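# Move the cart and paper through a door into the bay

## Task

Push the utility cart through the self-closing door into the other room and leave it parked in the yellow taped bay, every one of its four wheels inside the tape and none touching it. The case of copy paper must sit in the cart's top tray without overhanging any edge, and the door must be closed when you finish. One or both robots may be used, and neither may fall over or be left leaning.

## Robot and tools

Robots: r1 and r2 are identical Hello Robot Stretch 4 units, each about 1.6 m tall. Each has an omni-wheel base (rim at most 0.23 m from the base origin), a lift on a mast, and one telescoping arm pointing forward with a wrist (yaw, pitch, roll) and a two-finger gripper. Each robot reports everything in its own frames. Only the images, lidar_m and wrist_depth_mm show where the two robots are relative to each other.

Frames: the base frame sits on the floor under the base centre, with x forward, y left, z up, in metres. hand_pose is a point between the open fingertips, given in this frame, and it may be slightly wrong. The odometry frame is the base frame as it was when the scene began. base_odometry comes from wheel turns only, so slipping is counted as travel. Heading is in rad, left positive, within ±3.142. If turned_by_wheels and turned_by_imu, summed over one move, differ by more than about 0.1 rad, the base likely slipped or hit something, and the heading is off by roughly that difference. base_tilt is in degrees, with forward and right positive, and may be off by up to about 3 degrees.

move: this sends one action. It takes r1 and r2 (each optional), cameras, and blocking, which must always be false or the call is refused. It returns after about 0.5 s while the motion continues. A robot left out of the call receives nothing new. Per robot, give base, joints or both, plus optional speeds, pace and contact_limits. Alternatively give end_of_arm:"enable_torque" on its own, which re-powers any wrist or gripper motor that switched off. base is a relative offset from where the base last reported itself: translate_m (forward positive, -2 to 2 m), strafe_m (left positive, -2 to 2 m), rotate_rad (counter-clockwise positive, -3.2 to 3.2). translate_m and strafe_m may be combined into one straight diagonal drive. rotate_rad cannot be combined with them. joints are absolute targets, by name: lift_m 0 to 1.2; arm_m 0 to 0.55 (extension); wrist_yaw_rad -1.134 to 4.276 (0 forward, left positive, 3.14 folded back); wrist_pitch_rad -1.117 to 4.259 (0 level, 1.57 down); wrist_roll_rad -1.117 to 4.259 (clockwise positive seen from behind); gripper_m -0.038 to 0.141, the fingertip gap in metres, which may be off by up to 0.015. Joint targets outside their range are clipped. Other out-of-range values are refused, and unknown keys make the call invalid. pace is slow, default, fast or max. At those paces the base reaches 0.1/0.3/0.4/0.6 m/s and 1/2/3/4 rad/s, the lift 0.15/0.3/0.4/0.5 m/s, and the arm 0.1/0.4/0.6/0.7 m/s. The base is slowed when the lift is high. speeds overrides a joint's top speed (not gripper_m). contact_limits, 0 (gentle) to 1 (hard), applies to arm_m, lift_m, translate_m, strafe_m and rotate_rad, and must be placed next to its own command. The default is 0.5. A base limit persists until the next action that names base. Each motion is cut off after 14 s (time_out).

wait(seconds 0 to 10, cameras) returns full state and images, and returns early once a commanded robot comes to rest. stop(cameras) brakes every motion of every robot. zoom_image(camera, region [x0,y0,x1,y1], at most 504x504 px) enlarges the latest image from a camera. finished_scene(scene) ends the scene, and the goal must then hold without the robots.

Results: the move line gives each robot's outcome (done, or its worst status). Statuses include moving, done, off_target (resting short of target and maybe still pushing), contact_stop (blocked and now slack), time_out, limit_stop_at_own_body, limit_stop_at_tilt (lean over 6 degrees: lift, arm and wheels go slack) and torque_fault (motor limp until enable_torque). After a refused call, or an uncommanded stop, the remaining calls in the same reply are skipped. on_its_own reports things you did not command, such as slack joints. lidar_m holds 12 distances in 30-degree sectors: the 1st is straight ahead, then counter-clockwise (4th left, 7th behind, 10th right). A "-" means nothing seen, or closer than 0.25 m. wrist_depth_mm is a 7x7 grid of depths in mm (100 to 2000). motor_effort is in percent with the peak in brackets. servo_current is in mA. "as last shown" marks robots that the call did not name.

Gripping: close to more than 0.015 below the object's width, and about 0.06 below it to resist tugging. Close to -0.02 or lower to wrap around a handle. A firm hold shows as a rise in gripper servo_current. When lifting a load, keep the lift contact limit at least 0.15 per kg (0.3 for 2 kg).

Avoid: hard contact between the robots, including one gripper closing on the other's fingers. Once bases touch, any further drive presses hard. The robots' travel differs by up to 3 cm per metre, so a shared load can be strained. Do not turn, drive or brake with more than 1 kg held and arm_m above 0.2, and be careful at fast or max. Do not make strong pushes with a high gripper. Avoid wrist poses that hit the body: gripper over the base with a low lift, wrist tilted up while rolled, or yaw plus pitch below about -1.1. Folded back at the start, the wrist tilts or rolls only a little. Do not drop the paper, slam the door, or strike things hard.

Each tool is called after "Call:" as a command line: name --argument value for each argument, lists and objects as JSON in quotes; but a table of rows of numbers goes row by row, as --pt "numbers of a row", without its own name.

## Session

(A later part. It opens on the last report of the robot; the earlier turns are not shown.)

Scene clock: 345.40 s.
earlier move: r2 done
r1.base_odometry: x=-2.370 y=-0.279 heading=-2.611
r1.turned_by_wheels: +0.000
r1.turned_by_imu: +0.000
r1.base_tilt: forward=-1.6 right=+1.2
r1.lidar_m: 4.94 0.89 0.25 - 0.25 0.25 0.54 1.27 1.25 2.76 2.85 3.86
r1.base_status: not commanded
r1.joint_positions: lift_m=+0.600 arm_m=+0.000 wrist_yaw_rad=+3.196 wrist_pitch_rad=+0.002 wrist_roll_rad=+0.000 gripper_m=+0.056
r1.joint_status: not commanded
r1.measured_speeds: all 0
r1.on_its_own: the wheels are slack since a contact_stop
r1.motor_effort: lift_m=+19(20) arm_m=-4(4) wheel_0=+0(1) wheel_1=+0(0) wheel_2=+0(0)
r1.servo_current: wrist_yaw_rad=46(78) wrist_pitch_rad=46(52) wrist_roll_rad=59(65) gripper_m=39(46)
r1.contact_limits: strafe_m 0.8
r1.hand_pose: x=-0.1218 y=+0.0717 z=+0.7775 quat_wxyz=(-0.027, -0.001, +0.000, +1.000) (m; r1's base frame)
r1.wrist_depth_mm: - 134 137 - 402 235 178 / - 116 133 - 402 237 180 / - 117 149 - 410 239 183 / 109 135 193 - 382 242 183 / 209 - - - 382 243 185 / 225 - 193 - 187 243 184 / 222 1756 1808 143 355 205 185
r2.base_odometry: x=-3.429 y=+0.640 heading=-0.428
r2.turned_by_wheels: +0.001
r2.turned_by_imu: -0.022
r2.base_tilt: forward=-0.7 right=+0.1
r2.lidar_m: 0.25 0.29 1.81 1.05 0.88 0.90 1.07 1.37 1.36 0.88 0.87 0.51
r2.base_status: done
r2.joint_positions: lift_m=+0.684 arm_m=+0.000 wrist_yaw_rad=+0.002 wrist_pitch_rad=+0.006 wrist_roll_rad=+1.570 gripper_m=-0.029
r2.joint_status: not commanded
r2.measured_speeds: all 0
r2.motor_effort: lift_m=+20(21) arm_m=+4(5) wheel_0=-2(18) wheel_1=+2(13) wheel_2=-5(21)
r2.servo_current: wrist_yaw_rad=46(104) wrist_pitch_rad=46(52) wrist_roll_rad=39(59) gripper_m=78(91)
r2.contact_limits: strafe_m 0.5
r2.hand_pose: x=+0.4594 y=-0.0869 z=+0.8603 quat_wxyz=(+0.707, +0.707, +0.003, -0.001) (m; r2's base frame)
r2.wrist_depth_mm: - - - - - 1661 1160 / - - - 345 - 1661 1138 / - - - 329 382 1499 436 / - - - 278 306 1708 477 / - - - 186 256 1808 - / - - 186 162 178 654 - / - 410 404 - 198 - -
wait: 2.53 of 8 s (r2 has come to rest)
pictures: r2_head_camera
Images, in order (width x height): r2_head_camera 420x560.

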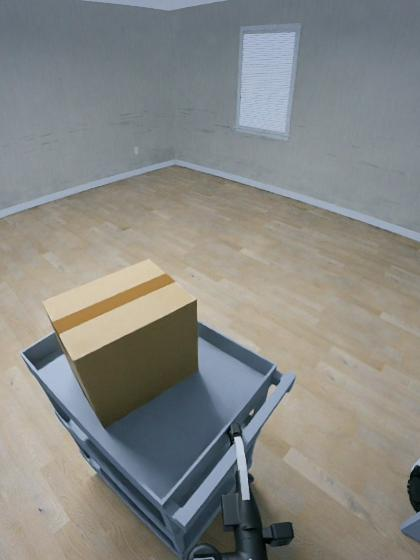

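Call:
move --r2 '{"base":{"rotate_rad":0.6},"pace":"slow"}' --blocking false --cameras '[]'

Call:
wait --seconds 5 --cameras '["r2_head_camera"]'

Scene clock: 368.53 s.
move: r2 moving
r1: as last shown
r1.lidar_m: 4.93 0.91 0.25 - 0.25 0.25 0.52 1.24 1.23 2.75 2.85 3.87
r1.on_its_own: the wheels are slack since a contact_stop
r1.servo_current: wrist_yaw_rad=52(59) wrist_pitch_rad=39(52) wrist_roll_rad=46(52) gripper_m=46(46)
r1.contact_limits: strafe_m 0.8
r1.wrist_depth_mm: - 134 137 - 394 235 179 / - 116 134 - 402 238 181 / - 117 149 - 413 239 182 / 108 135 193 - 384 240 183 / 209 - - - 384 243 184 / 225 - 194 - 187 243 185 / 223 1708 1756 143 357 205 185
r2.base_odometry: x=-3.429 y=+0.640 heading=-0.305
r2.turned_by_wheels: +0.123
r2.turned_by_imu: +0.114
r2.base_tilt: forward=-0.7 right=+0.0
r2.lidar_m: 0.25 0.37 1.49 0.97 0.90 0.90 1.16 1.35 1.39 0.88 0.97 0.46
r2.base_status: rotate_rad moving
r2.joint_positions: lift_m=+0.684 arm_m=+0.000 wrist_yaw_rad=-0.021 wrist_pitch_rad=+0.006 wrist_roll_rad=+1.570 gripper_m=-0.029
r2.joint_status: not commanded
r2.measured_speeds: translate_m=+0.003 strafe_m=-0.002 rotate_rad=+0.478 lift_m=+0.000 arm_m=+0.000 wrist_yaw_rad=-0.042 wrist_pitch_rad=+0.000 wrist_roll_rad=+0.000
r2.motor_effort: lift_m=+20(21) arm_m=+4(4) wheel_0=-17(17) wheel_1=-10(10) wheel_2=-21(21)
r2.servo_current: wrist_yaw_rad=124(124) wrist_pitch_rad=46(46) wrist_roll_rad=46(52) gripper_m=72(85)
r2.hand_pose: x=+0.4574 y=-0.0934 z=+0.8603 quat_wxyz=(+0.707, +0.707, -0.005, -0.009) (m; r2's base frame)
r2.wrist_depth_mm: - - - - - 1618 1138 / - - - 342 - 1618 1160 / - - - 252 370 1499 430 / - - - 212 293 1708 496 / - - - 178 247 1756 - / - 439 185 157 180 661 - / - 407 399 - 194 - -
pictures: none
No camera images: "cameras" was empty.

Scene clock: 369.87 s.
earlier move: r2 done
r1.base_odometry: x=-2.370 y=-0.279 heading=-2.611
r1.turned_by_wheels: +0.000
r1.turned_by_imu: +0.000
r1.base_tilt: forward=-1.6 right=+1.2
r1.lidar_m: 4.94 1.09 0.25 - 0.25 0.26 0.54 1.23 1.23 2.76 2.86 3.88
r1.base_status: not commanded
r1.joint_positions: lift_m=+0.600 arm_m=+0.000 wrist_yaw_rad=+3.196 wrist_pitch_rad=+0.002 wrist_roll_rad=+0.000 gripper_m=+0.056
r1.joint_status: not commanded
r1.measured_speeds: all 0
r1.on_its_own: the wheels are slack since a contact_stop
r1.motor_effort: lift_m=+19(20) arm_m=-4(4) wheel_0=+0(1) wheel_1=+0(0) wheel_2=+0(0)
r1.servo_current: wrist_yaw_rad=39(65) wrist_pitch_rad=52(52) wrist_roll_rad=52(78) gripper_m=39(46)
r1.contact_limits: strafe_m 0.8
r1.hand_pose: x=-0.1218 y=+0.0717 z=+0.7775 quat_wxyz=(-0.027, -0.001, +0.000, +1.000) (m; r1's base frame)
r1.wrist_depth_mm: - 134 137 - 397 235 178 / - 116 133 - 402 237 180 / - 117 149 - 410 239 182 / 108 135 192 - 379 241 183 / 210 - - - 387 244 184 / 226 - 193 - 188 244 186 / 222 1756 1756 143 355 205 185
r2.base_odometry: x=-3.428 y=+0.640 heading=+0.170
r2.turned_by_wheels: +0.475
r2.turned_by_imu: +0.436
r2.base_tilt: forward=-0.7 right=+0.1
r2.lidar_m: 0.37 1.74 1.02 0.91 0.91 1.08 1.35 1.36 0.87 0.89 3.85 0.45
r2.base_status: done
r2.joint_positions: lift_m=+0.684 arm_m=+0.000 wrist_yaw_rad=+0.004 wrist_pitch_rad=+0.006 wrist_roll_rad=+1.570 gripper_m=-0.029
r2.joint_status: not commanded
r2.measured_speeds: all 0
r2.motor_effort: lift_m=+21(21) arm_m=-4(4) wheel_0=-7(25) wheel_1=-5(11) wheel_2=-4(25)
r2.servo_current: wrist_yaw_rad=46(137) wrist_pitch_rad=46(52) wrist_roll_rad=59(59) gripper_m=78(85)
r2.hand_pose: x=+0.4597 y=-0.0862 z=+0.8603 quat_wxyz=(+0.707, +0.707, +0.004, -0.001) (m; r2's base frame)
r2.wrist_depth_mm: - - - 270 277 1661 1229 / - - - 260 267 1661 484 / - - - 250 253 809 - / - 452 452 186 244 842 - / - 452 449 179 236 820 - / - 452 185 170 179 - - / - - 449 - 221 - -
wait: 1.33 of 5 s (r2 has come to rest)
pictures: r2_head_camera
Images, in order (width x height): r2_head_camera 420x560.

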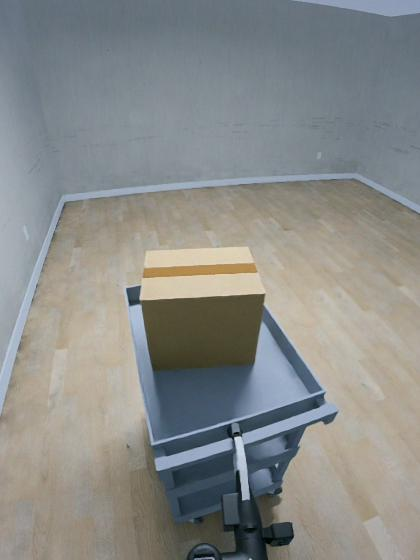

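Call:
move --r2 '{"base":{"translate_m":1.3,"strafe_m":0.05},"pace":"default","contact_limits":{"strafe_m":0.5}}' --r1 '{"base":{"translate_m":0.1},"pace":"slow","contact_limits":{"translate_m":0.5}}' --blocking false --cameras '[]'

Call:
wait --seconds 3 --cameras '[]'

Call:
wait --seconds 8 --cameras '["r1_head_left_camera","r2_head_camera"]'

Scene clock: 376.37 s.
move: r1 moving; r2 moving
r1.base_odometry: x=-2.380 y=-0.285 heading=-2.610
r1.turned_by_wheels: +0.001
r1.turned_by_imu: +0.000
r1.base_tilt: forward=-1.6 right=+1.3
r1.lidar_m: 4.93 1.09 0.25 - 0.25 0.25 0.52 1.26 1.22 2.74 2.84 3.88
r1.base_status: translate_m moving
r1.joint_positions: lift_m=+0.600 arm_m=+0.000 wrist_yaw_rad=+3.196 wrist_pitch_rad=+0.002 wrist_roll_rad=+0.000 gripper_m=+0.056
r1.joint_status: not commanded
r1.measured_speeds: translate_m=+0.049 strafe_m=+0.000 rotate_rad=+0.002 lift_m=+0.000 arm_m=+0.000 wrist_yaw_rad=+0.000 wrist_pitch_rad=+0.000 wrist_roll_rad=+0.000
r1.motor_effort: lift_m=+19(20) arm_m=-4(4) wheel_0=+3(4) wheel_1=+9(11) wheel_2=-4(6)
r1.servo_current: wrist_yaw_rad=52(65) wrist_pitch_rad=39(46) wrist_roll_rad=52(52) gripper_m=39(46)
r1.contact_limits: translate_m 0.5
r1.hand_pose: x=-0.1218 y=+0.0717 z=+0.7775 quat_wxyz=(-0.027, -0.001, +0.000, +1.000) (m; r1's base frame)
r1.wrist_depth_mm: - 134 137 - 402 236 178 / - 116 134 - 407 237 181 / - 117 149 - 415 240 183 / 108 135 193 - 384 241 183 / 210 - - - 387 243 185 / 225 - 193 - 187 244 185 / 221 1756 1708 143 355 206 185
r2.base_odometry: x=-3.398 y=+0.647 heading=+0.170
r2.turned_by_wheels: -0.001
r2.turned_by_imu: +0.000
r2.base_tilt: forward=-0.7 right=+0.1
r2.lidar_m: 0.33 1.71 1.05 0.88 0.90 1.10 1.40 1.39 0.87 0.93 3.82 0.45
r2.base_status: translate_m moving; strafe_m moving
r2.joint_positions: lift_m=+0.684 arm_m=+0.000 wrist_yaw_rad=-0.008 wrist_pitch_rad=+0.006 wrist_roll_rad=+1.570 gripper_m=-0.029
r2.joint_status: not commanded
r2.measured_speeds: translate_m=+0.122 strafe_m=+0.003 rotate_rad=+0.000 lift_m=+0.000 arm_m=+0.000 wrist_yaw_rad=-0.018 wrist_pitch_rad=+0.000 wrist_roll_rad=+0.000
r2.motor_effort: lift_m=+20(21) arm_m=+4(4) wheel_0=+8(10) wheel_1=+9(10) wheel_2=-22(22)
r2.servo_current: wrist_yaw_rad=59(59) wrist_pitch_rad=52(52) wrist_roll_rad=52(59) gripper_m=78(85)
r2.contact_limits: strafe_m 0.5
r2.hand_pose: x=+0.4585 y=-0.0897 z=+0.8603 quat_wxyz=(+0.707, +0.707, -0.001, -0.005) (m; r2's base frame)
r2.wrist_depth_mm: - - - 281 297 1537 1160 / - - - 267 277 1661 496 / - - - 197 259 1863 - / - - 459 187 246 820 - / - 449 449 178 235 831 - / - 445 186 167 179 - - / - - 439 - 216 - -
pictures: none
No camera images: "cameras" was empty.

Scene clock: 378.13 s.
earlier move: r1 done; r2 moving
r1.base_odometry: x=-2.456 y=-0.329 heading=-2.610
r1.turned_by_wheels: +0.000
r1.turned_by_imu: +0.000
r1.base_tilt: forward=-1.6 right=+1.3
r1.lidar_m: 4.83 1.16 1.11 2.02 0.25 0.25 0.55 1.27 1.34 2.73 2.83 3.86
r1.base_status: done
r1.joint_positions: lift_m=+0.600 arm_m=+0.000 wrist_yaw_rad=+3.196 wrist_pitch_rad=+0.002 wrist_roll_rad=+0.000 gripper_m=+0.056
r1.joint_status: not commanded
r1.measured_speeds: all 0
r1.motor_effort: lift_m=+19(20) arm_m=-3(4) wheel_0=+2(5) wheel_1=+6(12) wheel_2=-2(7)
r1.servo_current: wrist_yaw_rad=46(78) wrist_pitch_rad=39(52) wrist_roll_rad=65(65) gripper_m=46(52)
r1.contact_limits: translate_m 0.5
r1.hand_pose: x=-0.1218 y=+0.0717 z=+0.7775 quat_wxyz=(-0.027, -0.001, +0.000, +1.000) (m; r1's base frame)
r1.wrist_depth_mm: - 134 137 - 407 238 179 / - 116 134 - 415 240 181 / - 117 149 - 421 242 183 / 108 135 192 - 392 245 185 / 210 - - - 397 246 185 / 226 - 193 - 187 245 185 / 223 1708 1808 143 366 207 186
r2.base_odometry: x=-2.939 y=+0.744 heading=+0.171
r2.turned_by_wheels: +0.001
r2.turned_by_imu: +0.002
r2.base_tilt: forward=-0.7 right=+0.0
r2.lidar_m: 0.25 0.32 1.11 0.98 0.99 1.20 1.84 1.52 1.13 3.75 3.78 0.47
r2.base_status: translate_m moving; strafe_m moving
r2.joint_positions: lift_m=+0.684 arm_m=+0.000 wrist_yaw_rad=+0.000 wrist_pitch_rad=+0.006 wrist_roll_rad=+1.570 gripper_m=-0.029
r2.joint_status: not commanded
r2.measured_speeds: translate_m=+0.299 strafe_m=+0.010 rotate_rad=+0.004 lift_m=+0.000 arm_m=+0.000 wrist_yaw_rad=+0.000 wrist_pitch_rad=+0.000 wrist_roll_rad=+0.000
r2.motor_effort: lift_m=+21(21) arm_m=+4(4) wheel_0=+8(14) wheel_1=+6(11) wheel_2=-10(24)
r2.servo_current: wrist_yaw_rad=46(78) wrist_pitch_rad=39(52) wrist_roll_rad=52(59) gripper_m=78(91)
r2.contact_limits: strafe_m 0.5
r2.hand_pose: x=+0.4592 y=-0.0875 z=+0.8603 quat_wxyz=(+0.707, +0.707, +0.002, -0.002) (m; r2's base frame)
r2.wrist_depth_mm: - - - - - 1661 1160 / - - - - - 1661 1182 / - - - 366 415 421 424 / - - - 294 349 1708 480 / - - - 194 263 1708 539 / - - 187 157 179 615 - / - 430 413 - 195 - -
wait: 1.77 of 3 s (r1 has come to rest)
pictures: none
No camera images: "cameras" was empty.

Scene clock: 381.70 s.
earlier move: r2 done
r1.base_odometry: x=-2.456 y=-0.329 heading=-2.610
r1.turned_by_wheels: +0.000
r1.turned_by_imu: +0.000
r1.base_tilt: forward=-1.6 right=+1.2
r1.lidar_m: 2.28 1.67 2.06 2.02 0.25 0.25 0.60 1.30 1.39 2.75 2.85 3.87
r1.base_status: done
r1.joint_positions: lift_m=+0.600 arm_m=+0.000 wrist_yaw_rad=+3.196 wrist_pitch_rad=+0.002 wrist_roll_rad=+0.000 gripper_m=+0.056
r1.joint_status: not commanded
r1.measured_speeds: all 0
r1.motor_effort: lift_m=+19(20) arm_m=-3(4) wheel_0=+1(5) wheel_1=+6(12) wheel_2=-2(7)
r1.servo_current: wrist_yaw_rad=52(78) wrist_pitch_rad=39(52) wrist_roll_rad=65(78) gripper_m=39(52)
r1.contact_limits: translate_m 0.5
r1.hand_pose: x=-0.1218 y=+0.0717 z=+0.7775 quat_wxyz=(-0.027, -0.001, +0.000, +1.000) (m; r1's base frame)
r1.wrist_depth_mm: - 133 137 - 407 237 179 / - 116 134 - 418 240 182 / - 117 149 - 424 242 183 / 108 135 193 - 392 245 185 / 210 - - - 394 245 186 / 225 - 195 - 187 246 186 / 223 1756 1708 143 364 206 186
r2.base_odometry: x=-2.156 y=+0.912 heading=+0.172
r2.turned_by_wheels: +0.001
r2.turned_by_imu: +0.018
r2.base_tilt: forward=-0.7 right=+0.0
r2.lidar_m: 0.25 0.29 0.75 1.12 1.12 1.38 2.59 1.71 3.18 3.61 3.64 0.60
r2.base_status: done
r2.joint_positions: lift_m=+0.684 arm_m=+0.000 wrist_yaw_rad=+0.032 wrist_pitch_rad=+0.006 wrist_roll_rad=+1.570 gripper_m=-0.029
r2.joint_status: not commanded
r2.measured_speeds: all 0
r2.on_its_own: wrist_yaw_rad is at rest, and its servo_current (228 mA) is outside its rest range (0 to 104 mA)
r2.motor_effort: lift_m=+20(21) arm_m=+4(5) wheel_0=+8(27) wheel_1=+4(17) wheel_2=+4(24)
r2.servo_current: wrist_yaw_rad=228(280) wrist_pitch_rad=52(52) wrist_roll_rad=52(59) gripper_m=85(91)
r2.contact_limits: strafe_m 0.5
r2.hand_pose: x=+0.4619 y=-0.0782 z=+0.8603 quat_wxyz=(+0.707, +0.707, +0.013, +0.009) (m; r2's base frame)
r2.wrist_depth_mm: - - - - - 1708 1160 / - - - - - 1618 1138 / - - - 404 - 1576 1118 / - - - 320 418 1618 477 / - - - 206 293 1708 508 / - - - 158 178 1576 - / - - 402 - 205 - -
wait: 3.57 of 8 s (r2 has come to rest)
pictures: r1_head_left_camera, r2_head_camera
Images, in order (width x height): r1_head_left_camera 420x672, r2_head_camera 420x560.

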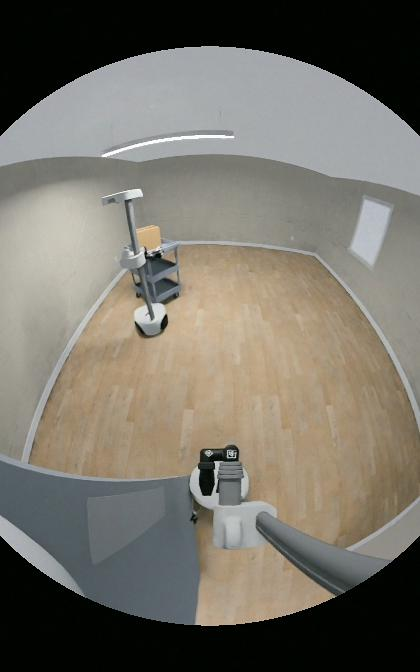

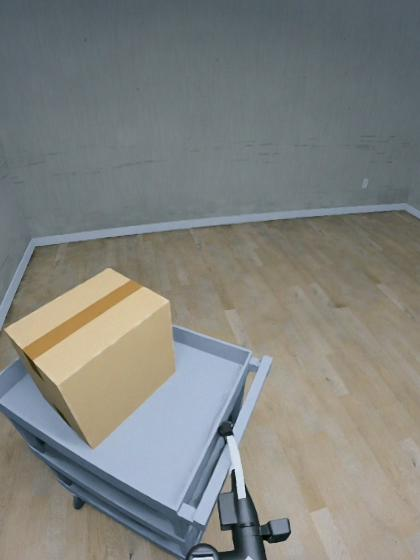

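Call:
move --r2 '{"base":{"rotate_rad":0.6},"pace":"slow"}' --blocking false --cameras '[]'

Call:
wait --seconds 5 --cameras '["r2_head_camera"]'

Scene clock: 388.97 s.
move: r2 moving
r1: as last shown
r1.lidar_m: 2.28 1.67 2.07 1.99 0.25 0.25 0.54 1.31 1.37 2.75 2.87 3.86
r1.motor_effort: lift_m=+19(20) arm_m=-3(4) wheel_0=+1(2) wheel_1=+6(6) wheel_2=-2(2)
r1.servo_current: wrist_yaw_rad=46(65) wrist_pitch_rad=39(46) wrist_roll_rad=52(59) gripper_m=46(46)
r1.contact_limits: translate_m 0.5
r1.wrist_depth_mm: - 134 138 - 410 238 179 / - 116 134 - 421 239 181 / - 117 150 - 427 242 183 / 108 135 193 - 394 246 185 / 210 - - - 397 246 186 / 224 - 194 - 187 247 185 / 222 1808 1756 143 362 206 186
r2.base_odometry: x=-2.157 y=+0.912 heading=+0.294
r2.turned_by_wheels: +0.123
r2.turned_by_imu: +0.116
r2.base_tilt: forward=-0.7 right=+0.1
r2.lidar_m: 0.25 0.31 1.19 1.09 1.17 1.51 2.64 1.69 3.50 3.63 3.70 0.53
r2.base_status: rotate_rad moving
r2.joint_positions: lift_m=+0.684 arm_m=+0.000 wrist_yaw_rad=-0.009 wrist_pitch_rad=+0.006 wrist_roll_rad=+1.570 gripper_m=-0.029
r2.joint_status: not commanded
r2.measured_speeds: translate_m=-0.003 strafe_m=+0.002 rotate_rad=+0.482 lift_m=+0.000 arm_m=+0.000 wrist_yaw_rad=-0.072 wrist_pitch_rad=+0.000 wrist_roll_rad=+0.002
r2.motor_effort: lift_m=+21(21) arm_m=+4(5) wheel_0=-10(10) wheel_1=-7(7) wheel_2=-21(21)
r2.servo_current: wrist_yaw_rad=59(234) wrist_pitch_rad=52(52) wrist_roll_rad=46(52) gripper_m=85(85)
r2.hand_pose: x=+0.4585 y=-0.0899 z=+0.8603 quat_wxyz=(+0.707, +0.707, -0.001, -0.005) (m; r2's base frame)
r2.wrist_depth_mm: - - - - - 1661 1160 / - - - - - 1661 1160 / - - - 375 424 433 427 / - - - 297 353 1661 477 / - - - 193 265 1708 530 / - - 187 151 180 1618 - / - 427 418 - 198 132 -
pictures: none
No camera images: "cameras" was empty.

Scene clock: 390.30 s.
earlier move: r2 done
r1.base_odometry: x=-2.456 y=-0.329 heading=-2.610
r1.turned_by_wheels: +0.000
r1.turned_by_imu: +0.000
r1.base_tilt: forward=-1.6 right=+1.3
r1.lidar_m: 4.84 1.68 2.07 2.02 0.25 0.25 0.57 1.32 1.36 2.76 2.87 3.88
r1.base_status: not commanded
r1.joint_positions: lift_m=+0.600 arm_m=+0.000 wrist_yaw_rad=+3.196 wrist_pitch_rad=+0.002 wrist_roll_rad=+0.000 gripper_m=+0.056
r1.joint_status: not commanded
r1.measured_speeds: all 0
r1.motor_effort: lift_m=+19(20) arm_m=-4(4) wheel_0=+1(2) wheel_1=+6(6) wheel_2=-2(2)
r1.servo_current: wrist_yaw_rad=39(65) wrist_pitch_rad=39(46) wrist_roll_rad=39(65) gripper_m=46(46)
r1.contact_limits: translate_m 0.5
r1.hand_pose: x=-0.1218 y=+0.0717 z=+0.7775 quat_wxyz=(-0.027, -0.001, +0.000, +1.000) (m; r1's base frame)
r1.wrist_depth_mm: - 133 137 - 410 236 179 / - 116 133 - 418 239 181 / - 117 150 - 424 243 183 / 109 135 192 - 392 246 183 / 210 - - - 397 245 185 / 225 - 193 - 188 246 186 / 222 1756 1756 143 364 206 186
r2.base_odometry: x=-2.156 y=+0.912 heading=+0.770
r2.turned_by_wheels: +0.476
r2.turned_by_imu: +0.394
r2.base_tilt: forward=-0.6 right=+0.1
r2.lidar_m: 0.36 1.27 1.12 1.15 1.42 2.63 1.70 3.19 3.61 3.61 3.55 0.44
r2.base_status: done
r2.joint_positions: lift_m=+0.684 arm_m=+0.000 wrist_yaw_rad=-0.001 wrist_pitch_rad=+0.006 wrist_roll_rad=+1.570 gripper_m=-0.029
r2.joint_status: not commanded
r2.measured_speeds: all 0
r2.motor_effort: lift_m=+20(21) arm_m=-4(5) wheel_0=-9(21) wheel_1=-5(11) wheel_2=-5(30)
r2.servo_current: wrist_yaw_rad=52(234) wrist_pitch_rad=46(52) wrist_roll_rad=52(59) gripper_m=72(85)
r2.hand_pose: x=+0.4593 y=-0.0876 z=+0.8603 quat_wxyz=(+0.707, +0.707, +0.002, -0.002) (m; r2's base frame)
r2.wrist_depth_mm: - - - 265 271 1618 1229 / - - - 255 260 1708 496 / - - - 190 250 820 - / - 452 452 183 244 831 - / - 452 452 178 236 831 - / - 455 186 171 178 - - / - 146 455 - 224 - -
wait: 1.33 of 5 s (r2 has come to rest)
pictures: r2_head_camera
Images, in order (width x height): r2_head_camera 420x560.

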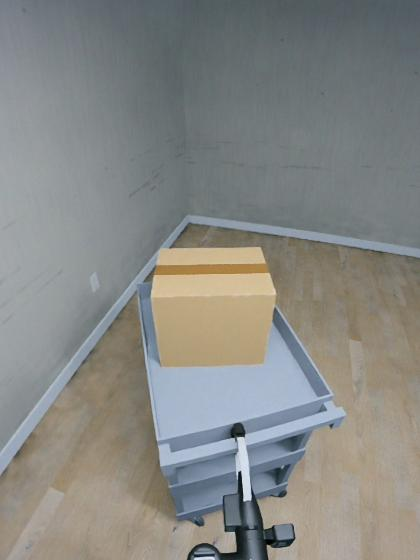

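Call:
move --r2 '{"base":{"translate_m":-0.69,"strafe_m":-0.4},"pace":"default","contact_limits":{"strafe_m":0.5}}' --r1 '{"base":{"strafe_m":0.3},"pace":"slow","contact_limits":{"strafe_m":0.9}}' --blocking false --cameras '[]'

Call:
wait --seconds 8 --cameras '["r1_head_left_camera","r2_head_camera"]'

Scene clock: 409.20 s.
move: r1 moving; r2 moving
r1.base_odometry: x=-2.448 y=-0.341 heading=-2.610
r1.turned_by_wheels: +0.000
r1.turned_by_imu: +0.000
r1.base_tilt: forward=-1.6 right=+1.3
r1.lidar_m: 4.83 1.64 2.04 1.99 0.25 0.25 0.54 1.27 1.38 2.77 2.88 3.90
r1.base_status: strafe_m moving
r1.joint_positions: lift_m=+0.600 arm_m=+0.000 wrist_yaw_rad=+3.196 wrist_pitch_rad=+0.002 wrist_roll_rad=+0.000 gripper_m=+0.056
r1.joint_status: not commanded
r1.measured_speeds: translate_m=+0.000 strafe_m=+0.056 rotate_rad=+0.002 lift_m=+0.000 arm_m=+0.000 wrist_yaw_rad=+0.000 wrist_pitch_rad=+0.000 wrist_roll_rad=+0.000
r1.motor_effort: lift_m=+19(20) arm_m=-4(4) wheel_0=-11(11) wheel_1=+14(14) wheel_2=+0(2)
r1.servo_current: wrist_yaw_rad=39(65) wrist_pitch_rad=46(46) wrist_roll_rad=46(52) gripper_m=33(46)
r1.contact_limits: strafe_m 0.9
r1.hand_pose: x=-0.1218 y=+0.0717 z=+0.7775 quat_wxyz=(-0.027, -0.001, +0.000, +1.000) (m; r1's base frame)
r1.wrist_depth_mm: - 134 137 - 399 236 179 / - 116 133 - 402 237 181 / - 117 150 - 415 240 182 / 108 135 193 - 382 241 183 / 210 - - - 384 242 185 / 225 - 193 - 189 244 185 / 222 1808 1756 143 357 206 185
r2.base_odometry: x=-2.166 y=+0.877 heading=+0.771
r2.turned_by_wheels: +0.001
r2.turned_by_imu: +0.002
r2.base_tilt: forward=-0.7 right=+0.0
r2.lidar_m: 0.37 1.33 1.17 1.18 1.43 2.63 1.66 3.18 3.58 3.59 3.58 0.45
r2.base_status: translate_m moving; strafe_m moving
r2.joint_positions: lift_m=+0.684 arm_m=+0.000 wrist_yaw_rad=+0.008 wrist_pitch_rad=+0.006 wrist_roll_rad=+1.570 gripper_m=-0.029
r2.joint_status: not commanded
r2.measured_speeds: translate_m=-0.123 strafe_m=-0.071 rotate_rad=+0.001 lift_m=+0.000 arm_m=+0.000 wrist_yaw_rad=+0.015 wrist_pitch_rad=+0.000 wrist_roll_rad=+0.000
r2.motor_effort: lift_m=+21(21) arm_m=-4(4) wheel_0=-1(9) wheel_1=-12(13) wheel_2=+22(22)
r2.servo_current: wrist_yaw_rad=52(59) wrist_pitch_rad=46(52) wrist_roll_rad=52(59) gripper_m=78(91)
r2.contact_limits: strafe_m 0.5
r2.hand_pose: x=+0.4600 y=-0.0852 z=+0.8603 quat_wxyz=(+0.707, +0.707, +0.005, +0.001) (m; r2's base frame)
r2.wrist_depth_mm: - - - 198 263 1618 1182 / - - - 251 255 1708 512 / - - - 187 249 788 - / - 452 449 182 243 842 - / - 452 452 178 237 842 - / - 455 186 172 178 - - / - - 462 - - - -
pictures: none
No camera images: "cameras" was empty.

Scene clock: 412.70 s.
earlier move: r1 moving; r2 done
r1.base_odometry: x=-2.304 y=-0.586 heading=-2.609
r1.turned_by_wheels: +0.001
r1.turned_by_imu: -0.007
r1.base_tilt: forward=-1.6 right=+1.3
r1.lidar_m: 0.96 0.99 1.98 1.95 0.25 0.25 0.48 1.36 1.37 2.81 2.91 3.94
r1.base_status: strafe_m moving
r1.joint_positions: lift_m=+0.600 arm_m=+0.000 wrist_yaw_rad=+3.196 wrist_pitch_rad=+0.002 wrist_roll_rad=+0.000 gripper_m=+0.056
r1.joint_status: not commanded
r1.measured_speeds: all 0
r1.motor_effort: lift_m=+19(20) arm_m=+4(4) wheel_0=-29(34) wheel_1=+34(37) wheel_2=+10(11)
r1.servo_current: wrist_yaw_rad=78(78) wrist_pitch_rad=39(52) wrist_roll_rad=52(72) gripper_m=39(52)
r1.contact_limits: strafe_m 0.9
r1.hand_pose: x=-0.1218 y=+0.0717 z=+0.7775 quat_wxyz=(-0.027, -0.001, +0.000, +1.000) (m; r1's base frame)
r1.wrist_depth_mm: - 133 133 - 368 229 177 / - 116 133 - 375 232 180 / - 116 147 - 384 246 182 / 107 135 195 - 387 236 182 / 209 - - - 392 237 183 / 223 - 195 - 191 238 185 / 220 1808 1808 143 364 213 184
r2.base_odometry: x=-2.373 y=+0.144 heading=+0.770
r2.turned_by_wheels: +0.000
r2.turned_by_imu: +0.004
r2.base_tilt: forward=-0.7 right=+0.1
r2.lidar_m: 0.26 0.35 1.76 1.75 2.11 1.06 0.98 2.60 3.00 3.03 3.64 0.49
r2.base_status: done
r2.joint_positions: lift_m=+0.684 arm_m=+0.000 wrist_yaw_rad=+0.003 wrist_pitch_rad=+0.006 wrist_roll_rad=+1.570 gripper_m=-0.029
r2.joint_status: not commanded
r2.measured_speeds: all 0
r2.motor_effort: lift_m=+21(21) arm_m=-4(4) wheel_0=+3(10) wheel_1=-1(13) wheel_2=+2(24)
r2.servo_current: wrist_yaw_rad=52(91) wrist_pitch_rad=52(52) wrist_roll_rad=46(65) gripper_m=85(91)
r2.contact_limits: strafe_m 0.5
r2.hand_pose: x=+0.4596 y=-0.0866 z=+0.8603 quat_wxyz=(+0.707, +0.707, +0.003, -0.001) (m; r2's base frame)
r2.wrist_depth_mm: - - - - - 1661 1138 / - - - 359 - 1430 1098 / - - - 315 399 1576 459 / - - - 274 298 1708 525 / - - - 191 253 1863 - / - 459 186 164 179 715 - / - 415 410 - 206 - -
wait: 3.50 of 8 s (r2 has come to rest)
pictures: r1_head_left_camera, r2_head_camera
Images, in order (width x height): r1_head_left_camera 420x672, r2_head_camera 420x560.

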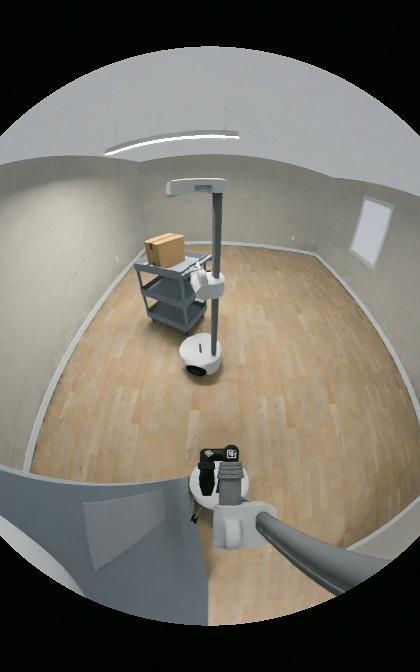

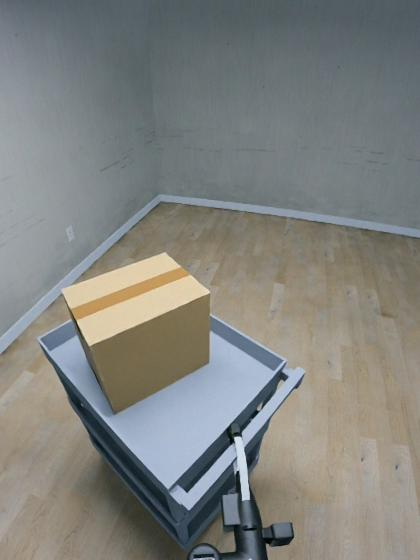

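Call:
move --r2 '{"base":{"translate_m":-0.97,"strafe_m":-0.72},"pace":"default","contact_limits":{"strafe_m":0.5}}' --blocking false --cameras '[]'

Call:
wait --seconds 8 --cameras '["r1_head_left_camera","r2_head_camera","r1_head_right_camera"]'

Scene clock: 428.77 s.
earlier move: r1 done
move: r2 moving
r1.base_odometry: x=-2.304 y=-0.586 heading=-2.609
r1.turned_by_wheels: +0.000
r1.turned_by_imu: +0.000
r1.base_tilt: forward=-1.6 right=+1.3
r1.lidar_m: 0.95 1.00 2.01 1.95 0.25 0.25 0.46 1.32 1.35 2.82 2.93 3.94
r1.base_status: done
r1.joint_positions: lift_m=+0.600 arm_m=+0.000 wrist_yaw_rad=+3.196 wrist_pitch_rad=+0.002 wrist_roll_rad=+0.000 gripper_m=+0.056
r1.joint_status: not commanded
r1.measured_speeds: all 0
r1.motor_effort: lift_m=+19(20) arm_m=+4(4) wheel_0=-29(30) wheel_1=+34(34) wheel_2=+8(8)
r1.servo_current: wrist_yaw_rad=46(65) wrist_pitch_rad=46(46) wrist_roll_rad=59(59) gripper_m=46(46)
r1.contact_limits: strafe_m 0.9
r1.hand_pose: x=-0.1218 y=+0.0717 z=+0.7775 quat_wxyz=(-0.027, -0.001, +0.000, +1.000) (m; r1's base frame)
r1.wrist_depth_mm: - 133 133 - 370 229 178 / - 116 133 - 375 232 180 / - 116 147 - 382 245 182 / 107 134 195 - 384 236 183 / 208 - - - 389 237 183 / 223 - 193 - 191 238 183 / 221 1756 1756 143 362 213 185
r2.base_odometry: x=-2.378 y=+0.111 heading=+0.772
r2.turned_by_wheels: +0.001
r2.turned_by_imu: +0.002
r2.base_tilt: forward=-0.6 right=+0.1
r2.lidar_m: 0.27 0.36 1.76 1.78 2.15 1.02 0.95 2.56 2.96 2.99 3.59 0.48
r2.base_status: translate_m moving; strafe_m moving
r2.joint_positions: lift_m=+0.684 arm_m=+0.000 wrist_yaw_rad=+0.008 wrist_pitch_rad=+0.006 wrist_roll_rad=+1.570 gripper_m=-0.029
r2.joint_status: not commanded
r2.measured_speeds: translate_m=-0.108 strafe_m=-0.080 rotate_rad=+0.001 lift_m=+0.000 arm_m=+0.000 wrist_yaw_rad=+0.000 wrist_pitch_rad=+0.000 wrist_roll_rad=+0.000
r2.motor_effort: lift_m=+21(21) arm_m=-4(4) wheel_0=+7(8) wheel_1=-10(12) wheel_2=+19(20)
r2.servo_current: wrist_yaw_rad=52(65) wrist_pitch_rad=52(52) wrist_roll_rad=46(52) gripper_m=78(91)
r2.contact_limits: strafe_m 0.5
r2.hand_pose: x=+0.4600 y=-0.0851 z=+0.8603 quat_wxyz=(+0.707, +0.707, +0.005, +0.001) (m; r2's base frame)
r2.wrist_depth_mm: - - - - - 1618 1118 / - - - 357 - 1464 1118 / - - - 314 402 1576 473 / - - - 220 297 1708 544 / - - - 191 254 1808 - / - 459 187 163 178 741 - / - 427 413 - 208 - -
pictures: none
No camera images: "cameras" was empty.

Scene clock: 433.70 s.
earlier move: r2 done
r1.base_odometry: x=-2.304 y=-0.586 heading=-2.609
r1.turned_by_wheels: +0.000
r1.turned_by_imu: +0.000
r1.base_tilt: forward=-1.6 right=+1.3
r1.lidar_m: 0.73 2.76 2.01 1.92 0.25 0.25 0.48 1.32 1.35 2.79 0.70 0.78
r1.base_status: done
r1.joint_positions: lift_m=+0.600 arm_m=+0.000 wrist_yaw_rad=+3.196 wrist_pitch_rad=+0.002 wrist_roll_rad=+0.000 gripper_m=+0.056
r1.joint_status: not commanded
r1.measured_speeds: all 0
r1.motor_effort: lift_m=+20(20) arm_m=+4(4) wheel_0=-29(31) wheel_1=+34(35) wheel_2=+8(8)
r1.servo_current: wrist_yaw_rad=46(65) wrist_pitch_rad=33(52) wrist_roll_rad=52(78) gripper_m=39(46)
r1.contact_limits: strafe_m 0.9
r1.hand_pose: x=-0.1218 y=+0.0717 z=+0.7775 quat_wxyz=(-0.027, -0.001, +0.000, +1.000) (m; r1's base frame)
r1.wrist_depth_mm: - 134 133 - 373 229 178 / - 116 133 - 377 232 179 / - 116 147 - 379 246 181 / 107 134 195 - 384 236 182 / 208 - - - 389 238 184 / 222 - 193 - 191 238 184 / 220 1756 1708 143 362 213 184
r2.base_odometry: x=-2.565 y=-1.048 heading=+0.773
r2.turned_by_wheels: +0.001
r2.turned_by_imu: +0.016
r2.base_tilt: forward=-0.7 right=+0.1
r2.lidar_m: 0.26 0.27 0.64 0.73 0.73 4.41 1.46 1.80 2.01 2.02 2.46 0.65
r2.base_status: done
r2.joint_positions: lift_m=+0.684 arm_m=+0.000 wrist_yaw_rad=+0.022 wrist_pitch_rad=+0.006 wrist_roll_rad=+1.570 gripper_m=-0.029
r2.joint_status: not commanded
r2.measured_speeds: all 0
r2.on_its_own: wrist_yaw_rad is at rest, and its servo_current (124 mA) is outside its rest range (0 to 104 mA)
r2.motor_effort: lift_m=+21(21) arm_m=-4(4) wheel_0=+15(22) wheel_1=+3(12) wheel_2=+9(22)
r2.servo_current: wrist_yaw_rad=124(143) wrist_pitch_rad=52(59) wrist_roll_rad=59(65) gripper_m=78(91)
r2.contact_limits: strafe_m 0.5
r2.hand_pose: x=+0.4612 y=-0.0810 z=+0.8603 quat_wxyz=(+0.707, +0.707, +0.010, +0.006) (m; r2's base frame)
r2.wrist_depth_mm: - - - - - 1661 1160 / - - - - - 1661 1182 / - - - 418 - 1708 1182 / - - - 343 430 439 436 / - - - 221 312 1708 504 / - - - 171 179 1661 554 / - - 181 - 212 - -
wait: 4.93 of 8 s (r2 has come to rest)
pictures: r1_head_left_camera, r1_head_right_camera, r2_head_camera
Images, in order (width x height): r1_head_left_camera 420x672, r1_head_right_camera 420x672, r2_head_camera 420x560.

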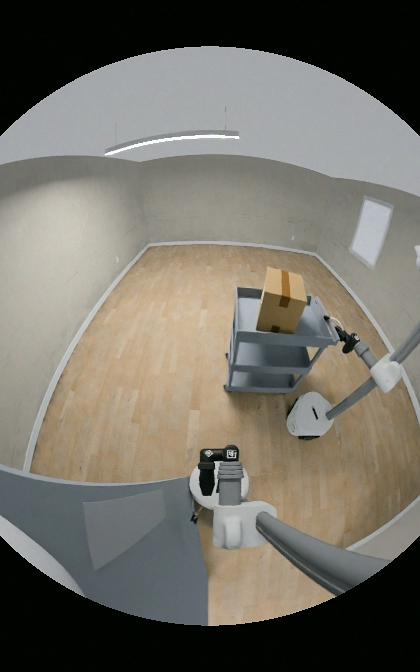

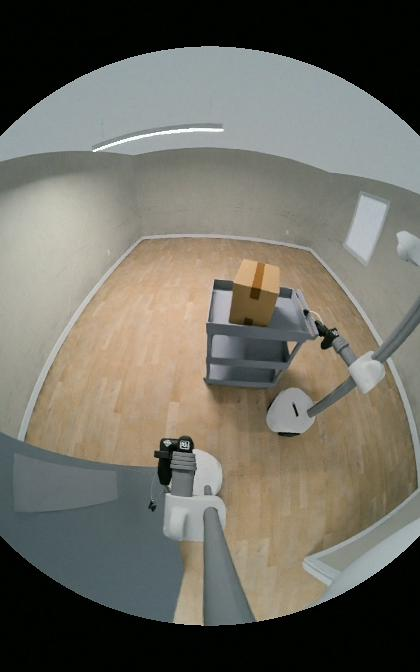

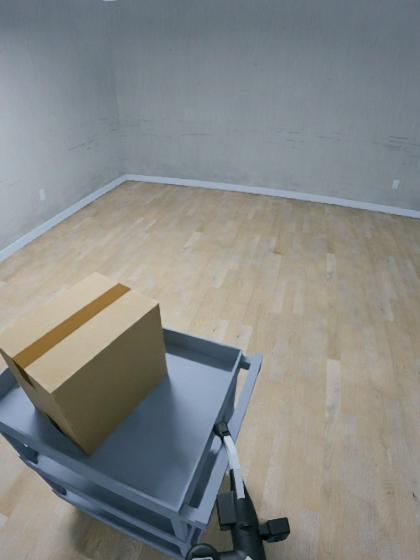

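Call:
move --r2 '{"base":{"translate_m":-0.48,"strafe_m":0.12},"pace":"default","contact_limits":{"translate_m":0.5}}' --r1 '{"base":{"strafe_m":0.08},"pace":"slow","contact_limits":{"strafe_m":1.0}}' --blocking false --cameras '[]'

Call:
wait --seconds 6 --cameras '["r2_head_camera","r1_head_right_camera"]'

Scene clock: 456.33 s.
move: r1 moving; r2 moving
r1.base_odometry: x=-2.297 y=-0.599 heading=-2.608
r1.turned_by_wheels: +0.001
r1.turned_by_imu: +0.001
r1.base_tilt: forward=-1.6 right=+1.3
r1.lidar_m: 0.75 2.74 2.00 1.95 0.25 0.25 0.49 1.34 1.35 2.81 0.67 0.78
r1.base_status: strafe_m moving
r1.joint_positions: lift_m=+0.600 arm_m=+0.000 wrist_yaw_rad=+3.196 wrist_pitch_rad=+0.002 wrist_roll_rad=+0.000 gripper_m=+0.056
r1.joint_status: not commanded
r1.measured_speeds: translate_m=-0.003 strafe_m=+0.056 rotate_rad=+0.015 lift_m=+0.000 arm_m=+0.000 wrist_yaw_rad=+0.000 wrist_pitch_rad=+0.000 wrist_roll_rad=+0.000
r1.motor_effort: lift_m=+19(20) arm_m=+4(4) wheel_0=-33(37) wheel_1=+34(37) wheel_2=+8(8)
r1.servo_current: wrist_yaw_rad=46(65) wrist_pitch_rad=46(46) wrist_roll_rad=46(65) gripper_m=39(46)
r1.contact_limits: strafe_m 1
r1.hand_pose: x=-0.1218 y=+0.0717 z=+0.7775 quat_wxyz=(-0.027, -0.001, +0.000, +1.000) (m; r1's base frame)
r1.wrist_depth_mm: - 133 133 - 368 229 177 / - 116 133 - 379 233 180 / - 116 147 - 384 248 181 / 107 135 195 - 389 236 182 / 208 - - - 392 237 183 / 223 - 193 - 191 238 184 / 220 1756 1756 143 364 213 185
r2.base_odometry: x=-2.593 y=-1.065 heading=+0.773
r2.turned_by_wheels: +0.001
r2.turned_by_imu: +0.001
r2.base_tilt: forward=-0.7 right=+0.0
r2.lidar_m: 0.25 0.28 0.76 0.72 0.73 4.37 1.44 1.77 2.00 2.01 2.49 0.57
r2.base_status: translate_m moving; strafe_m moving
r2.joint_positions: lift_m=+0.684 arm_m=+0.000 wrist_yaw_rad=+0.022 wrist_pitch_rad=+0.006 wrist_roll_rad=+1.570 gripper_m=-0.029
r2.joint_status: not commanded
r2.measured_speeds: translate_m=-0.121 strafe_m=+0.032 rotate_rad=-0.004 lift_m=+0.000 arm_m=+0.000 wrist_yaw_rad=+0.000 wrist_pitch_rad=+0.000 wrist_roll_rad=+0.000
r2.motor_effort: lift_m=+21(21) arm_m=-4(4) wheel_0=-3(14) wheel_1=-3(3) wheel_2=+17(22)
r2.servo_current: wrist_yaw_rad=124(143) wrist_pitch_rad=39(59) wrist_roll_rad=46(52) gripper_m=85(85)
r2.contact_limits: translate_m 0.5
r2.hand_pose: x=+0.4612 y=-0.0810 z=+0.8603 quat_wxyz=(+0.707, +0.707, +0.010, +0.006) (m; r2's base frame)
r2.wrist_depth_mm: - - - - - 1618 1160 / - - - - - 1661 1182 / - - - 415 - 1708 1182 / - - - 345 424 1499 433 / - - - 202 300 1756 508 / - - - 161 179 1618 - / - - 410 - 209 - -
pictures: none
No camera images: "cameras" was empty.

Scene clock: 457.80 s.
earlier move: r1 done; r2 moving
r1.base_odometry: x=-2.265 y=-0.654 heading=-2.609
r1.turned_by_wheels: +0.000
r1.turned_by_imu: +0.000
r1.base_tilt: forward=-1.6 right=+1.3
r1.lidar_m: 0.74 2.75 2.02 1.93 0.25 0.25 0.48 1.32 1.37 0.63 0.65 0.68
r1.base_status: done
r1.joint_positions: lift_m=+0.600 arm_m=+0.000 wrist_yaw_rad=+3.196 wrist_pitch_rad=+0.002 wrist_roll_rad=+0.000 gripper_m=+0.056
r1.joint_status: not commanded
r1.measured_speeds: all 0
r1.motor_effort: lift_m=+19(20) arm_m=+4(4) wheel_0=-29(37) wheel_1=+31(37) wheel_2=+8(10)
r1.servo_current: wrist_yaw_rad=33(65) wrist_pitch_rad=46(52) wrist_roll_rad=46(72) gripper_m=39(46)
r1.contact_limits: strafe_m 1
r1.hand_pose: x=-0.1218 y=+0.0717 z=+0.7775 quat_wxyz=(-0.027, -0.001, +0.000, +1.000) (m; r1's base frame)
r1.wrist_depth_mm: - 134 133 - 370 229 178 / - 115 133 - 377 232 180 / - 116 147 - 382 245 181 / 107 134 189 - 387 236 182 / 208 - - - 389 237 183 / 224 - 193 - 191 237 185 / 221 1756 1708 144 366 214 184
r2.base_odometry: x=-2.913 y=-1.251 heading=+0.773
r2.turned_by_wheels: -0.001
r2.turned_by_imu: -0.001
r2.base_tilt: forward=-0.7 right=+0.1
r2.lidar_m: 0.29 0.39 0.63 0.63 1.15 4.01 1.06 1.30 1.96 1.99 2.43 0.46
r2.base_status: translate_m moving; strafe_m moving
r2.joint_positions: lift_m=+0.684 arm_m=+0.000 wrist_yaw_rad=-0.003 wrist_pitch_rad=+0.006 wrist_roll_rad=+1.570 gripper_m=-0.029
r2.joint_status: not commanded
r2.measured_speeds: translate_m=-0.216 strafe_m=+0.054 rotate_rad=+0.004 lift_m=+0.000 arm_m=+0.000 wrist_yaw_rad=+0.001 wrist_pitch_rad=+0.000 wrist_roll_rad=+0.000
r2.motor_effort: lift_m=+20(21) arm_m=-4(4) wheel_0=-4(14) wheel_1=-5(8) wheel_2=+5(22)
r2.servo_current: wrist_yaw_rad=52(143) wrist_pitch_rad=46(59) wrist_roll_rad=46(65) gripper_m=85(91)
r2.contact_limits: translate_m 0.5
r2.hand_pose: x=+0.4590 y=-0.0883 z=+0.8603 quat_wxyz=(+0.707, +0.707, +0.001, -0.003) (m; r2's base frame)
r2.wrist_depth_mm: - - - 315 - 1537 1138 / - - - 315 359 1464 421 / - - - 283 303 1708 496 / - - - 257 268 1808 - / - 473 462 186 245 831 - / - 442 186 166 179 831 - / - 424 418 - 211 - -
wait: 1.47 of 6 s (r1 has come to rest)
pictures: r1_head_right_camera, r2_head_camera
Images, in order (width x height): r1_head_right_camera 420x672, r2_head_camera 420x560.

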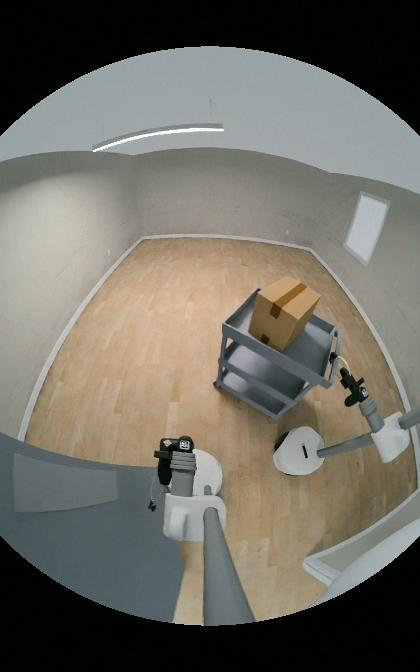

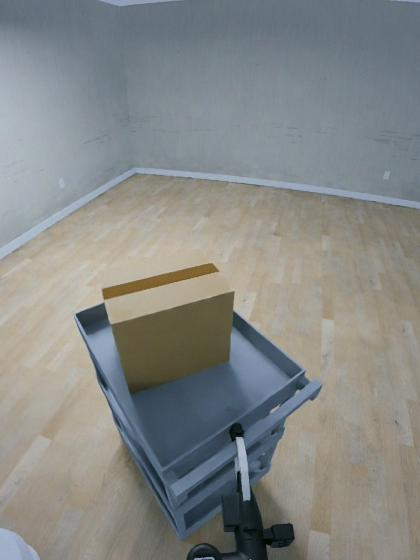

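Call:
move --r2 '{"base":{"translate_m":-0.55,"strafe_m":0.28},"pace":"default","contact_limits":{"translate_m":0.5}}' --blocking false --cameras '[]'

Call:
wait --seconds 6 --cameras '["r2_head_camera","r1_head_right_camera","r2_head_right_camera"]'

Scene clock: 466.70 s.
earlier move: r2 done
move: r2 moving
r1: as last shown
r1.lidar_m: 4.82 2.76 1.98 1.94 0.25 0.25 0.48 1.34 0.82 0.58 0.63 0.64
r1.motor_effort: lift_m=+20(20) arm_m=+4(4) wheel_0=-29(29) wheel_1=+31(31) wheel_2=+8(8)
r1.servo_current: wrist_yaw_rad=59(59) wrist_pitch_rad=59(59) wrist_roll_rad=46(72) gripper_m=46(46)
r1.contact_limits: strafe_m 1
r1.wrist_depth_mm: - 133 133 - 368 230 178 / - 116 133 - 377 231 180 / - 116 147 - 382 247 181 / 107 135 188 - 387 236 183 / 209 - - - 392 236 183 / 222 - 194 - 191 238 184 / 220 1708 1756 143 364 213 183
r2.base_odometry: x=-3.026 y=-1.307 heading=+0.772
r2.turned_by_wheels: +0.000
r2.turned_by_imu: +0.000
r2.base_tilt: forward=-0.6 right=+0.1
r2.lidar_m: 0.34 0.51 0.62 0.65 1.13 3.87 0.93 1.18 1.96 1.98 2.43 0.48
r2.base_status: translate_m moving; strafe_m moving
r2.joint_positions: lift_m=+0.684 arm_m=+0.000 wrist_yaw_rad=+0.000 wrist_pitch_rad=+0.006 wrist_roll_rad=+1.570 gripper_m=-0.029
r2.joint_status: not commanded
r2.measured_speeds: translate_m=-0.121 strafe_m=+0.062 rotate_rad=-0.002 lift_m=+0.000 arm_m=+0.000 wrist_yaw_rad=+0.000 wrist_pitch_rad=+0.000 wrist_roll_rad=+0.000
r2.motor_effort: lift_m=+20(21) arm_m=-3(4) wheel_0=-15(16) wheel_1=-6(6) wheel_2=+14(16)
r2.servo_current: wrist_yaw_rad=52(59) wrist_pitch_rad=52(52) wrist_roll_rad=52(52) gripper_m=78(85)
r2.contact_limits: translate_m 0.5
r2.hand_pose: x=+0.4593 y=-0.0874 z=+0.8603 quat_wxyz=(+0.707, +0.707, +0.002, -0.002) (m; r2's base frame)
r2.wrist_depth_mm: - - - 296 322 1366 397 / - - - 276 289 1661 492 / - - - 260 272 1756 - / - - 462 192 253 809 - / - 455 452 182 238 831 - / - 442 186 169 179 - - / - - 433 - 217 - -
pictures: none
No camera images: "cameras" was empty.

Scene clock: 469.63 s.
earlier move: r2 done
r1.base_odometry: x=-2.265 y=-0.654 heading=-2.609
r1.turned_by_wheels: +0.000
r1.turned_by_imu: +0.000
r1.base_tilt: forward=-1.6 right=+1.3
r1.lidar_m: 4.83 2.75 2.00 1.93 0.25 0.25 0.48 0.79 0.69 0.53 0.79 3.96
r1.base_status: not commanded
r1.joint_positions: lift_m=+0.600 arm_m=+0.000 wrist_yaw_rad=+3.196 wrist_pitch_rad=+0.002 wrist_roll_rad=+0.000 gripper_m=+0.056
r1.joint_status: not commanded
r1.measured_speeds: all 0
r1.motor_effort: lift_m=+19(20) arm_m=+4(4) wheel_0=-29(29) wheel_1=+31(31) wheel_2=+8(8)
r1.servo_current: wrist_yaw_rad=39(72) wrist_pitch_rad=39(59) wrist_roll_rad=59(72) gripper_m=39(52)
r1.contact_limits: strafe_m 1
r1.hand_pose: x=-0.1218 y=+0.0717 z=+0.7775 quat_wxyz=(-0.027, -0.001, +0.000, +1.000) (m; r1's base frame)
r1.wrist_depth_mm: - 133 133 - 368 229 178 / - 115 133 - 373 232 180 / - 116 147 - 384 246 181 / 107 134 188 - 389 236 182 / 208 - - - 392 236 183 / 222 - 194 - 190 238 184 / 220 1756 1756 143 364 213 185
r2.base_odometry: x=-3.582 y=-1.480 heading=+0.772
r2.turned_by_wheels: -0.001
r2.turned_by_imu: -0.002
r2.base_tilt: forward=-0.7 right=+0.1
r2.lidar_m: 0.47 0.74 0.86 0.83 3.29 3.30 0.39 0.46 0.87 2.08 0.27 0.32
r2.base_status: done
r2.joint_positions: lift_m=+0.684 arm_m=+0.000 wrist_yaw_rad=-0.004 wrist_pitch_rad=+0.006 wrist_roll_rad=+1.570 gripper_m=-0.029
r2.joint_status: not commanded
r2.measured_speeds: all 0
r2.motor_effort: lift_m=+20(21) arm_m=-3(4) wheel_0=-3(17) wheel_1=-5(8) wheel_2=-3(16)
r2.servo_current: wrist_yaw_rad=52(59) wrist_pitch_rad=39(52) wrist_roll_rad=46(59) gripper_m=78(91)
r2.contact_limits: translate_m 0.5
r2.hand_pose: x=+0.4590 y=-0.0885 z=+0.8603 quat_wxyz=(+0.707, +0.707, +0.001, -0.003) (m; r2's base frame)
r2.wrist_depth_mm: - - - - - - - / - - - - - - - / - - - - - - - / - - - - - - 439 / - - - - - 1397 1182 / - - - - 164 343 1118 / - - - - - 1661 1160
wait: 2.93 of 6 s (r2 has come to rest)
pictures: r1_head_right_camera, r2_head_camera, r2_head_right_camera
Images, in order (width x height): r1_head_right_camera 420x672, r2_head_camera 420x560, r2_head_right_camera 420x672.

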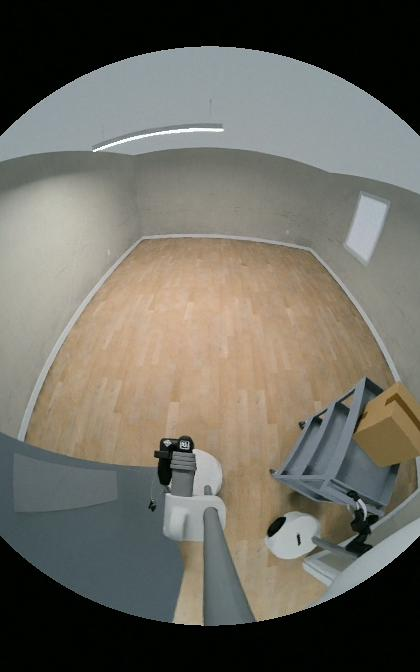

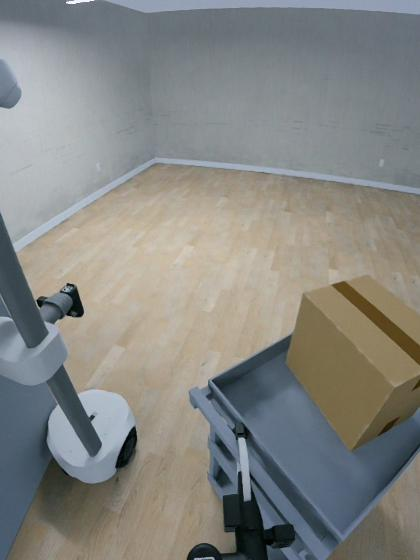

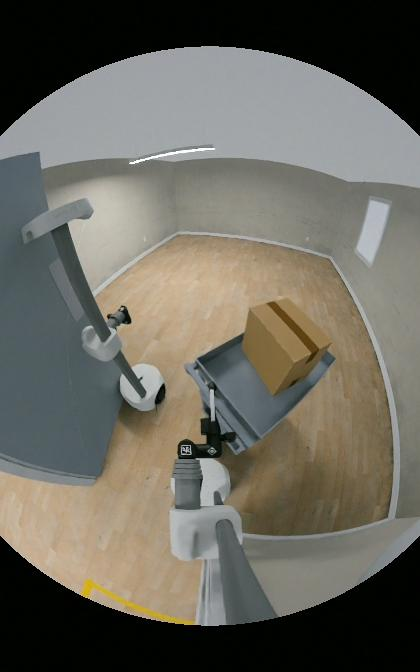

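Call:
move --r2 '{"base":{"translate_m":-0.25,"strafe_m":0.25},"pace":"slow","contact_limits":{"translate_m":0.5}}' --blocking false --cameras '[]'

Call:
wait --seconds 6 --cameras '["r2_head_right_camera"]'

Scene clock: 489.03 s.
move: r2 moving
r1: as last shown
r1.lidar_m: 4.82 2.77 2.02 1.95 0.25 0.25 0.47 0.81 0.71 0.53 0.81 3.95
r1.servo_current: wrist_yaw_rad=52(72) wrist_pitch_rad=46(46) wrist_roll_rad=59(59) gripper_m=39(46)
r1.contact_limits: strafe_m 1
r1.wrist_depth_mm: - 134 133 - 373 229 178 / - 116 133 - 375 233 180 / - 116 147 - 384 247 181 / 107 134 189 - 387 236 182 / 208 - - - 392 237 183 / 223 - 193 - 190 238 185 / 219 1808 1756 143 364 213 184
r2.base_odometry: x=-3.595 y=-1.480 heading=+0.771
r2.turned_by_wheels: +0.000
r2.turned_by_imu: +0.000
r2.base_tilt: forward=-0.7 right=+0.1
r2.lidar_m: 0.46 0.75 0.83 0.83 3.28 3.28 0.39 0.42 0.87 2.04 0.26 0.32
r2.base_status: translate_m moving; strafe_m moving
r2.joint_positions: lift_m=+0.684 arm_m=+0.000 wrist_yaw_rad=-0.005 wrist_pitch_rad=+0.006 wrist_roll_rad=+1.570 gripper_m=-0.029
r2.joint_status: not commanded
r2.measured_speeds: translate_m=-0.035 strafe_m=+0.035 rotate_rad=-0.001 lift_m=+0.000 arm_m=+0.000 wrist_yaw_rad=-0.004 wrist_pitch_rad=+0.000 wrist_roll_rad=+0.000
r2.motor_effort: lift_m=+20(21) arm_m=-3(4) wheel_0=-17(17) wheel_1=+3(4) wheel_2=+8(9)
r2.servo_current: wrist_yaw_rad=52(59) wrist_pitch_rad=46(46) wrist_roll_rad=39(65) gripper_m=78(85)
r2.contact_limits: translate_m 0.5
r2.hand_pose: x=+0.4589 y=-0.0888 z=+0.8603 quat_wxyz=(+0.707, +0.707, +0.000, -0.004) (m; r2's base frame)
r2.wrist_depth_mm: - - - - - - - / - - - - - - - / - - - - - - 462 / - - - - - - 449 / - - - - - 1576 1182 / - - - - 179 345 1118 / - - - - - 1708 1182
pictures: none
No camera images: "cameras" was empty.

Scene clock: 493.33 s.
earlier move: r2 done
r1.base_odometry: x=-2.265 y=-0.654 heading=-2.609
r1.turned_by_wheels: +0.000
r1.turned_by_imu: +0.000
r1.base_tilt: forward=-1.6 right=+1.3
r1.lidar_m: 4.83 2.75 1.99 1.95 0.25 0.25 0.45 0.84 0.57 0.62 2.90 3.93
r1.base_status: not commanded
r1.joint_positions: lift_m=+0.600 arm_m=+0.000 wrist_yaw_rad=+3.196 wrist_pitch_rad=+0.002 wrist_roll_rad=+0.000 gripper_m=+0.056
r1.joint_status: not commanded
r1.measured_speeds: all 0
r1.motor_effort: lift_m=+19(20) arm_m=+4(4) wheel_0=-29(29) wheel_1=+31(32) wheel_2=+8(8)
r1.servo_current: wrist_yaw_rad=39(72) wrist_pitch_rad=46(59) wrist_roll_rad=46(65) gripper_m=46(46)
r1.contact_limits: strafe_m 1
r1.hand_pose: x=-0.1218 y=+0.0717 z=+0.7775 quat_wxyz=(-0.027, -0.001, +0.000, +1.000) (m; r1's base frame)
r1.wrist_depth_mm: - 133 133 - 368 229 178 / - 116 133 - 377 233 179 / - 116 147 - 382 246 182 / 107 134 190 - 389 237 183 / 208 - - - 392 237 183 / 222 - 193 - 191 239 185 / 220 1708 1708 143 366 213 184
r2.base_odometry: x=-3.935 y=-1.475 heading=+0.770
r2.turned_by_wheels: -0.001
r2.turned_by_imu: -0.007
r2.base_tilt: forward=-0.7 right=+0.1
r2.lidar_m: 0.48 0.82 0.64 0.68 3.13 2.97 2.99 0.36 0.29 2.19 0.28 0.30
r2.base_status: done
r2.joint_positions: lift_m=+0.684 arm_m=+0.000 wrist_yaw_rad=-0.025 wrist_pitch_rad=+0.006 wrist_roll_rad=+1.570 gripper_m=-0.029
r2.joint_status: not commanded
r2.measured_speeds: all 0
r2.on_its_own: wrist_yaw_rad is at rest, and its servo_current (156 mA) is outside its rest range (0 to 104 mA)
r2.motor_effort: lift_m=+21(21) arm_m=-3(4) wheel_0=-15(21) wheel_1=+0(6) wheel_2=-7(9)
r2.servo_current: wrist_yaw_rad=156(169) wrist_pitch_rad=46(52) wrist_roll_rad=39(65) gripper_m=85(91)
r2.contact_limits: translate_m 0.5
r2.hand_pose: x=+0.4570 y=-0.0947 z=+0.8603 quat_wxyz=(+0.707, +0.707, -0.007, -0.011) (m; r2's base frame)
r2.wrist_depth_mm: - - - - - - - / - - - - - - - / - - - - - - - / - - - - - - 433 / - - - - - 1397 1118 / - - - - 164 355 931 / - - - - - 1708 878
wait: 4.30 of 6 s (r2 has come to rest)
pictures: r2_head_right_camera
Images, in order (width x height): r2_head_right_camera 420x672.

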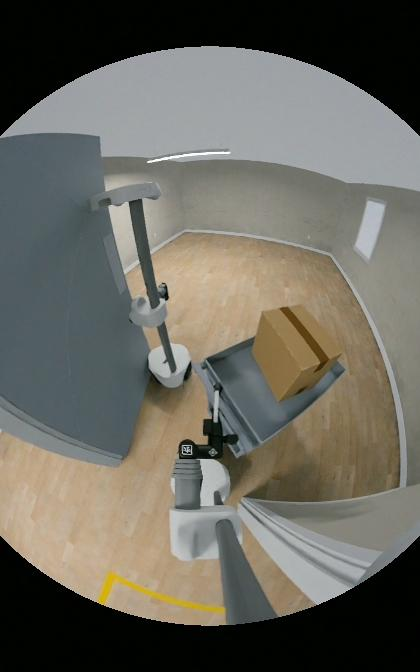

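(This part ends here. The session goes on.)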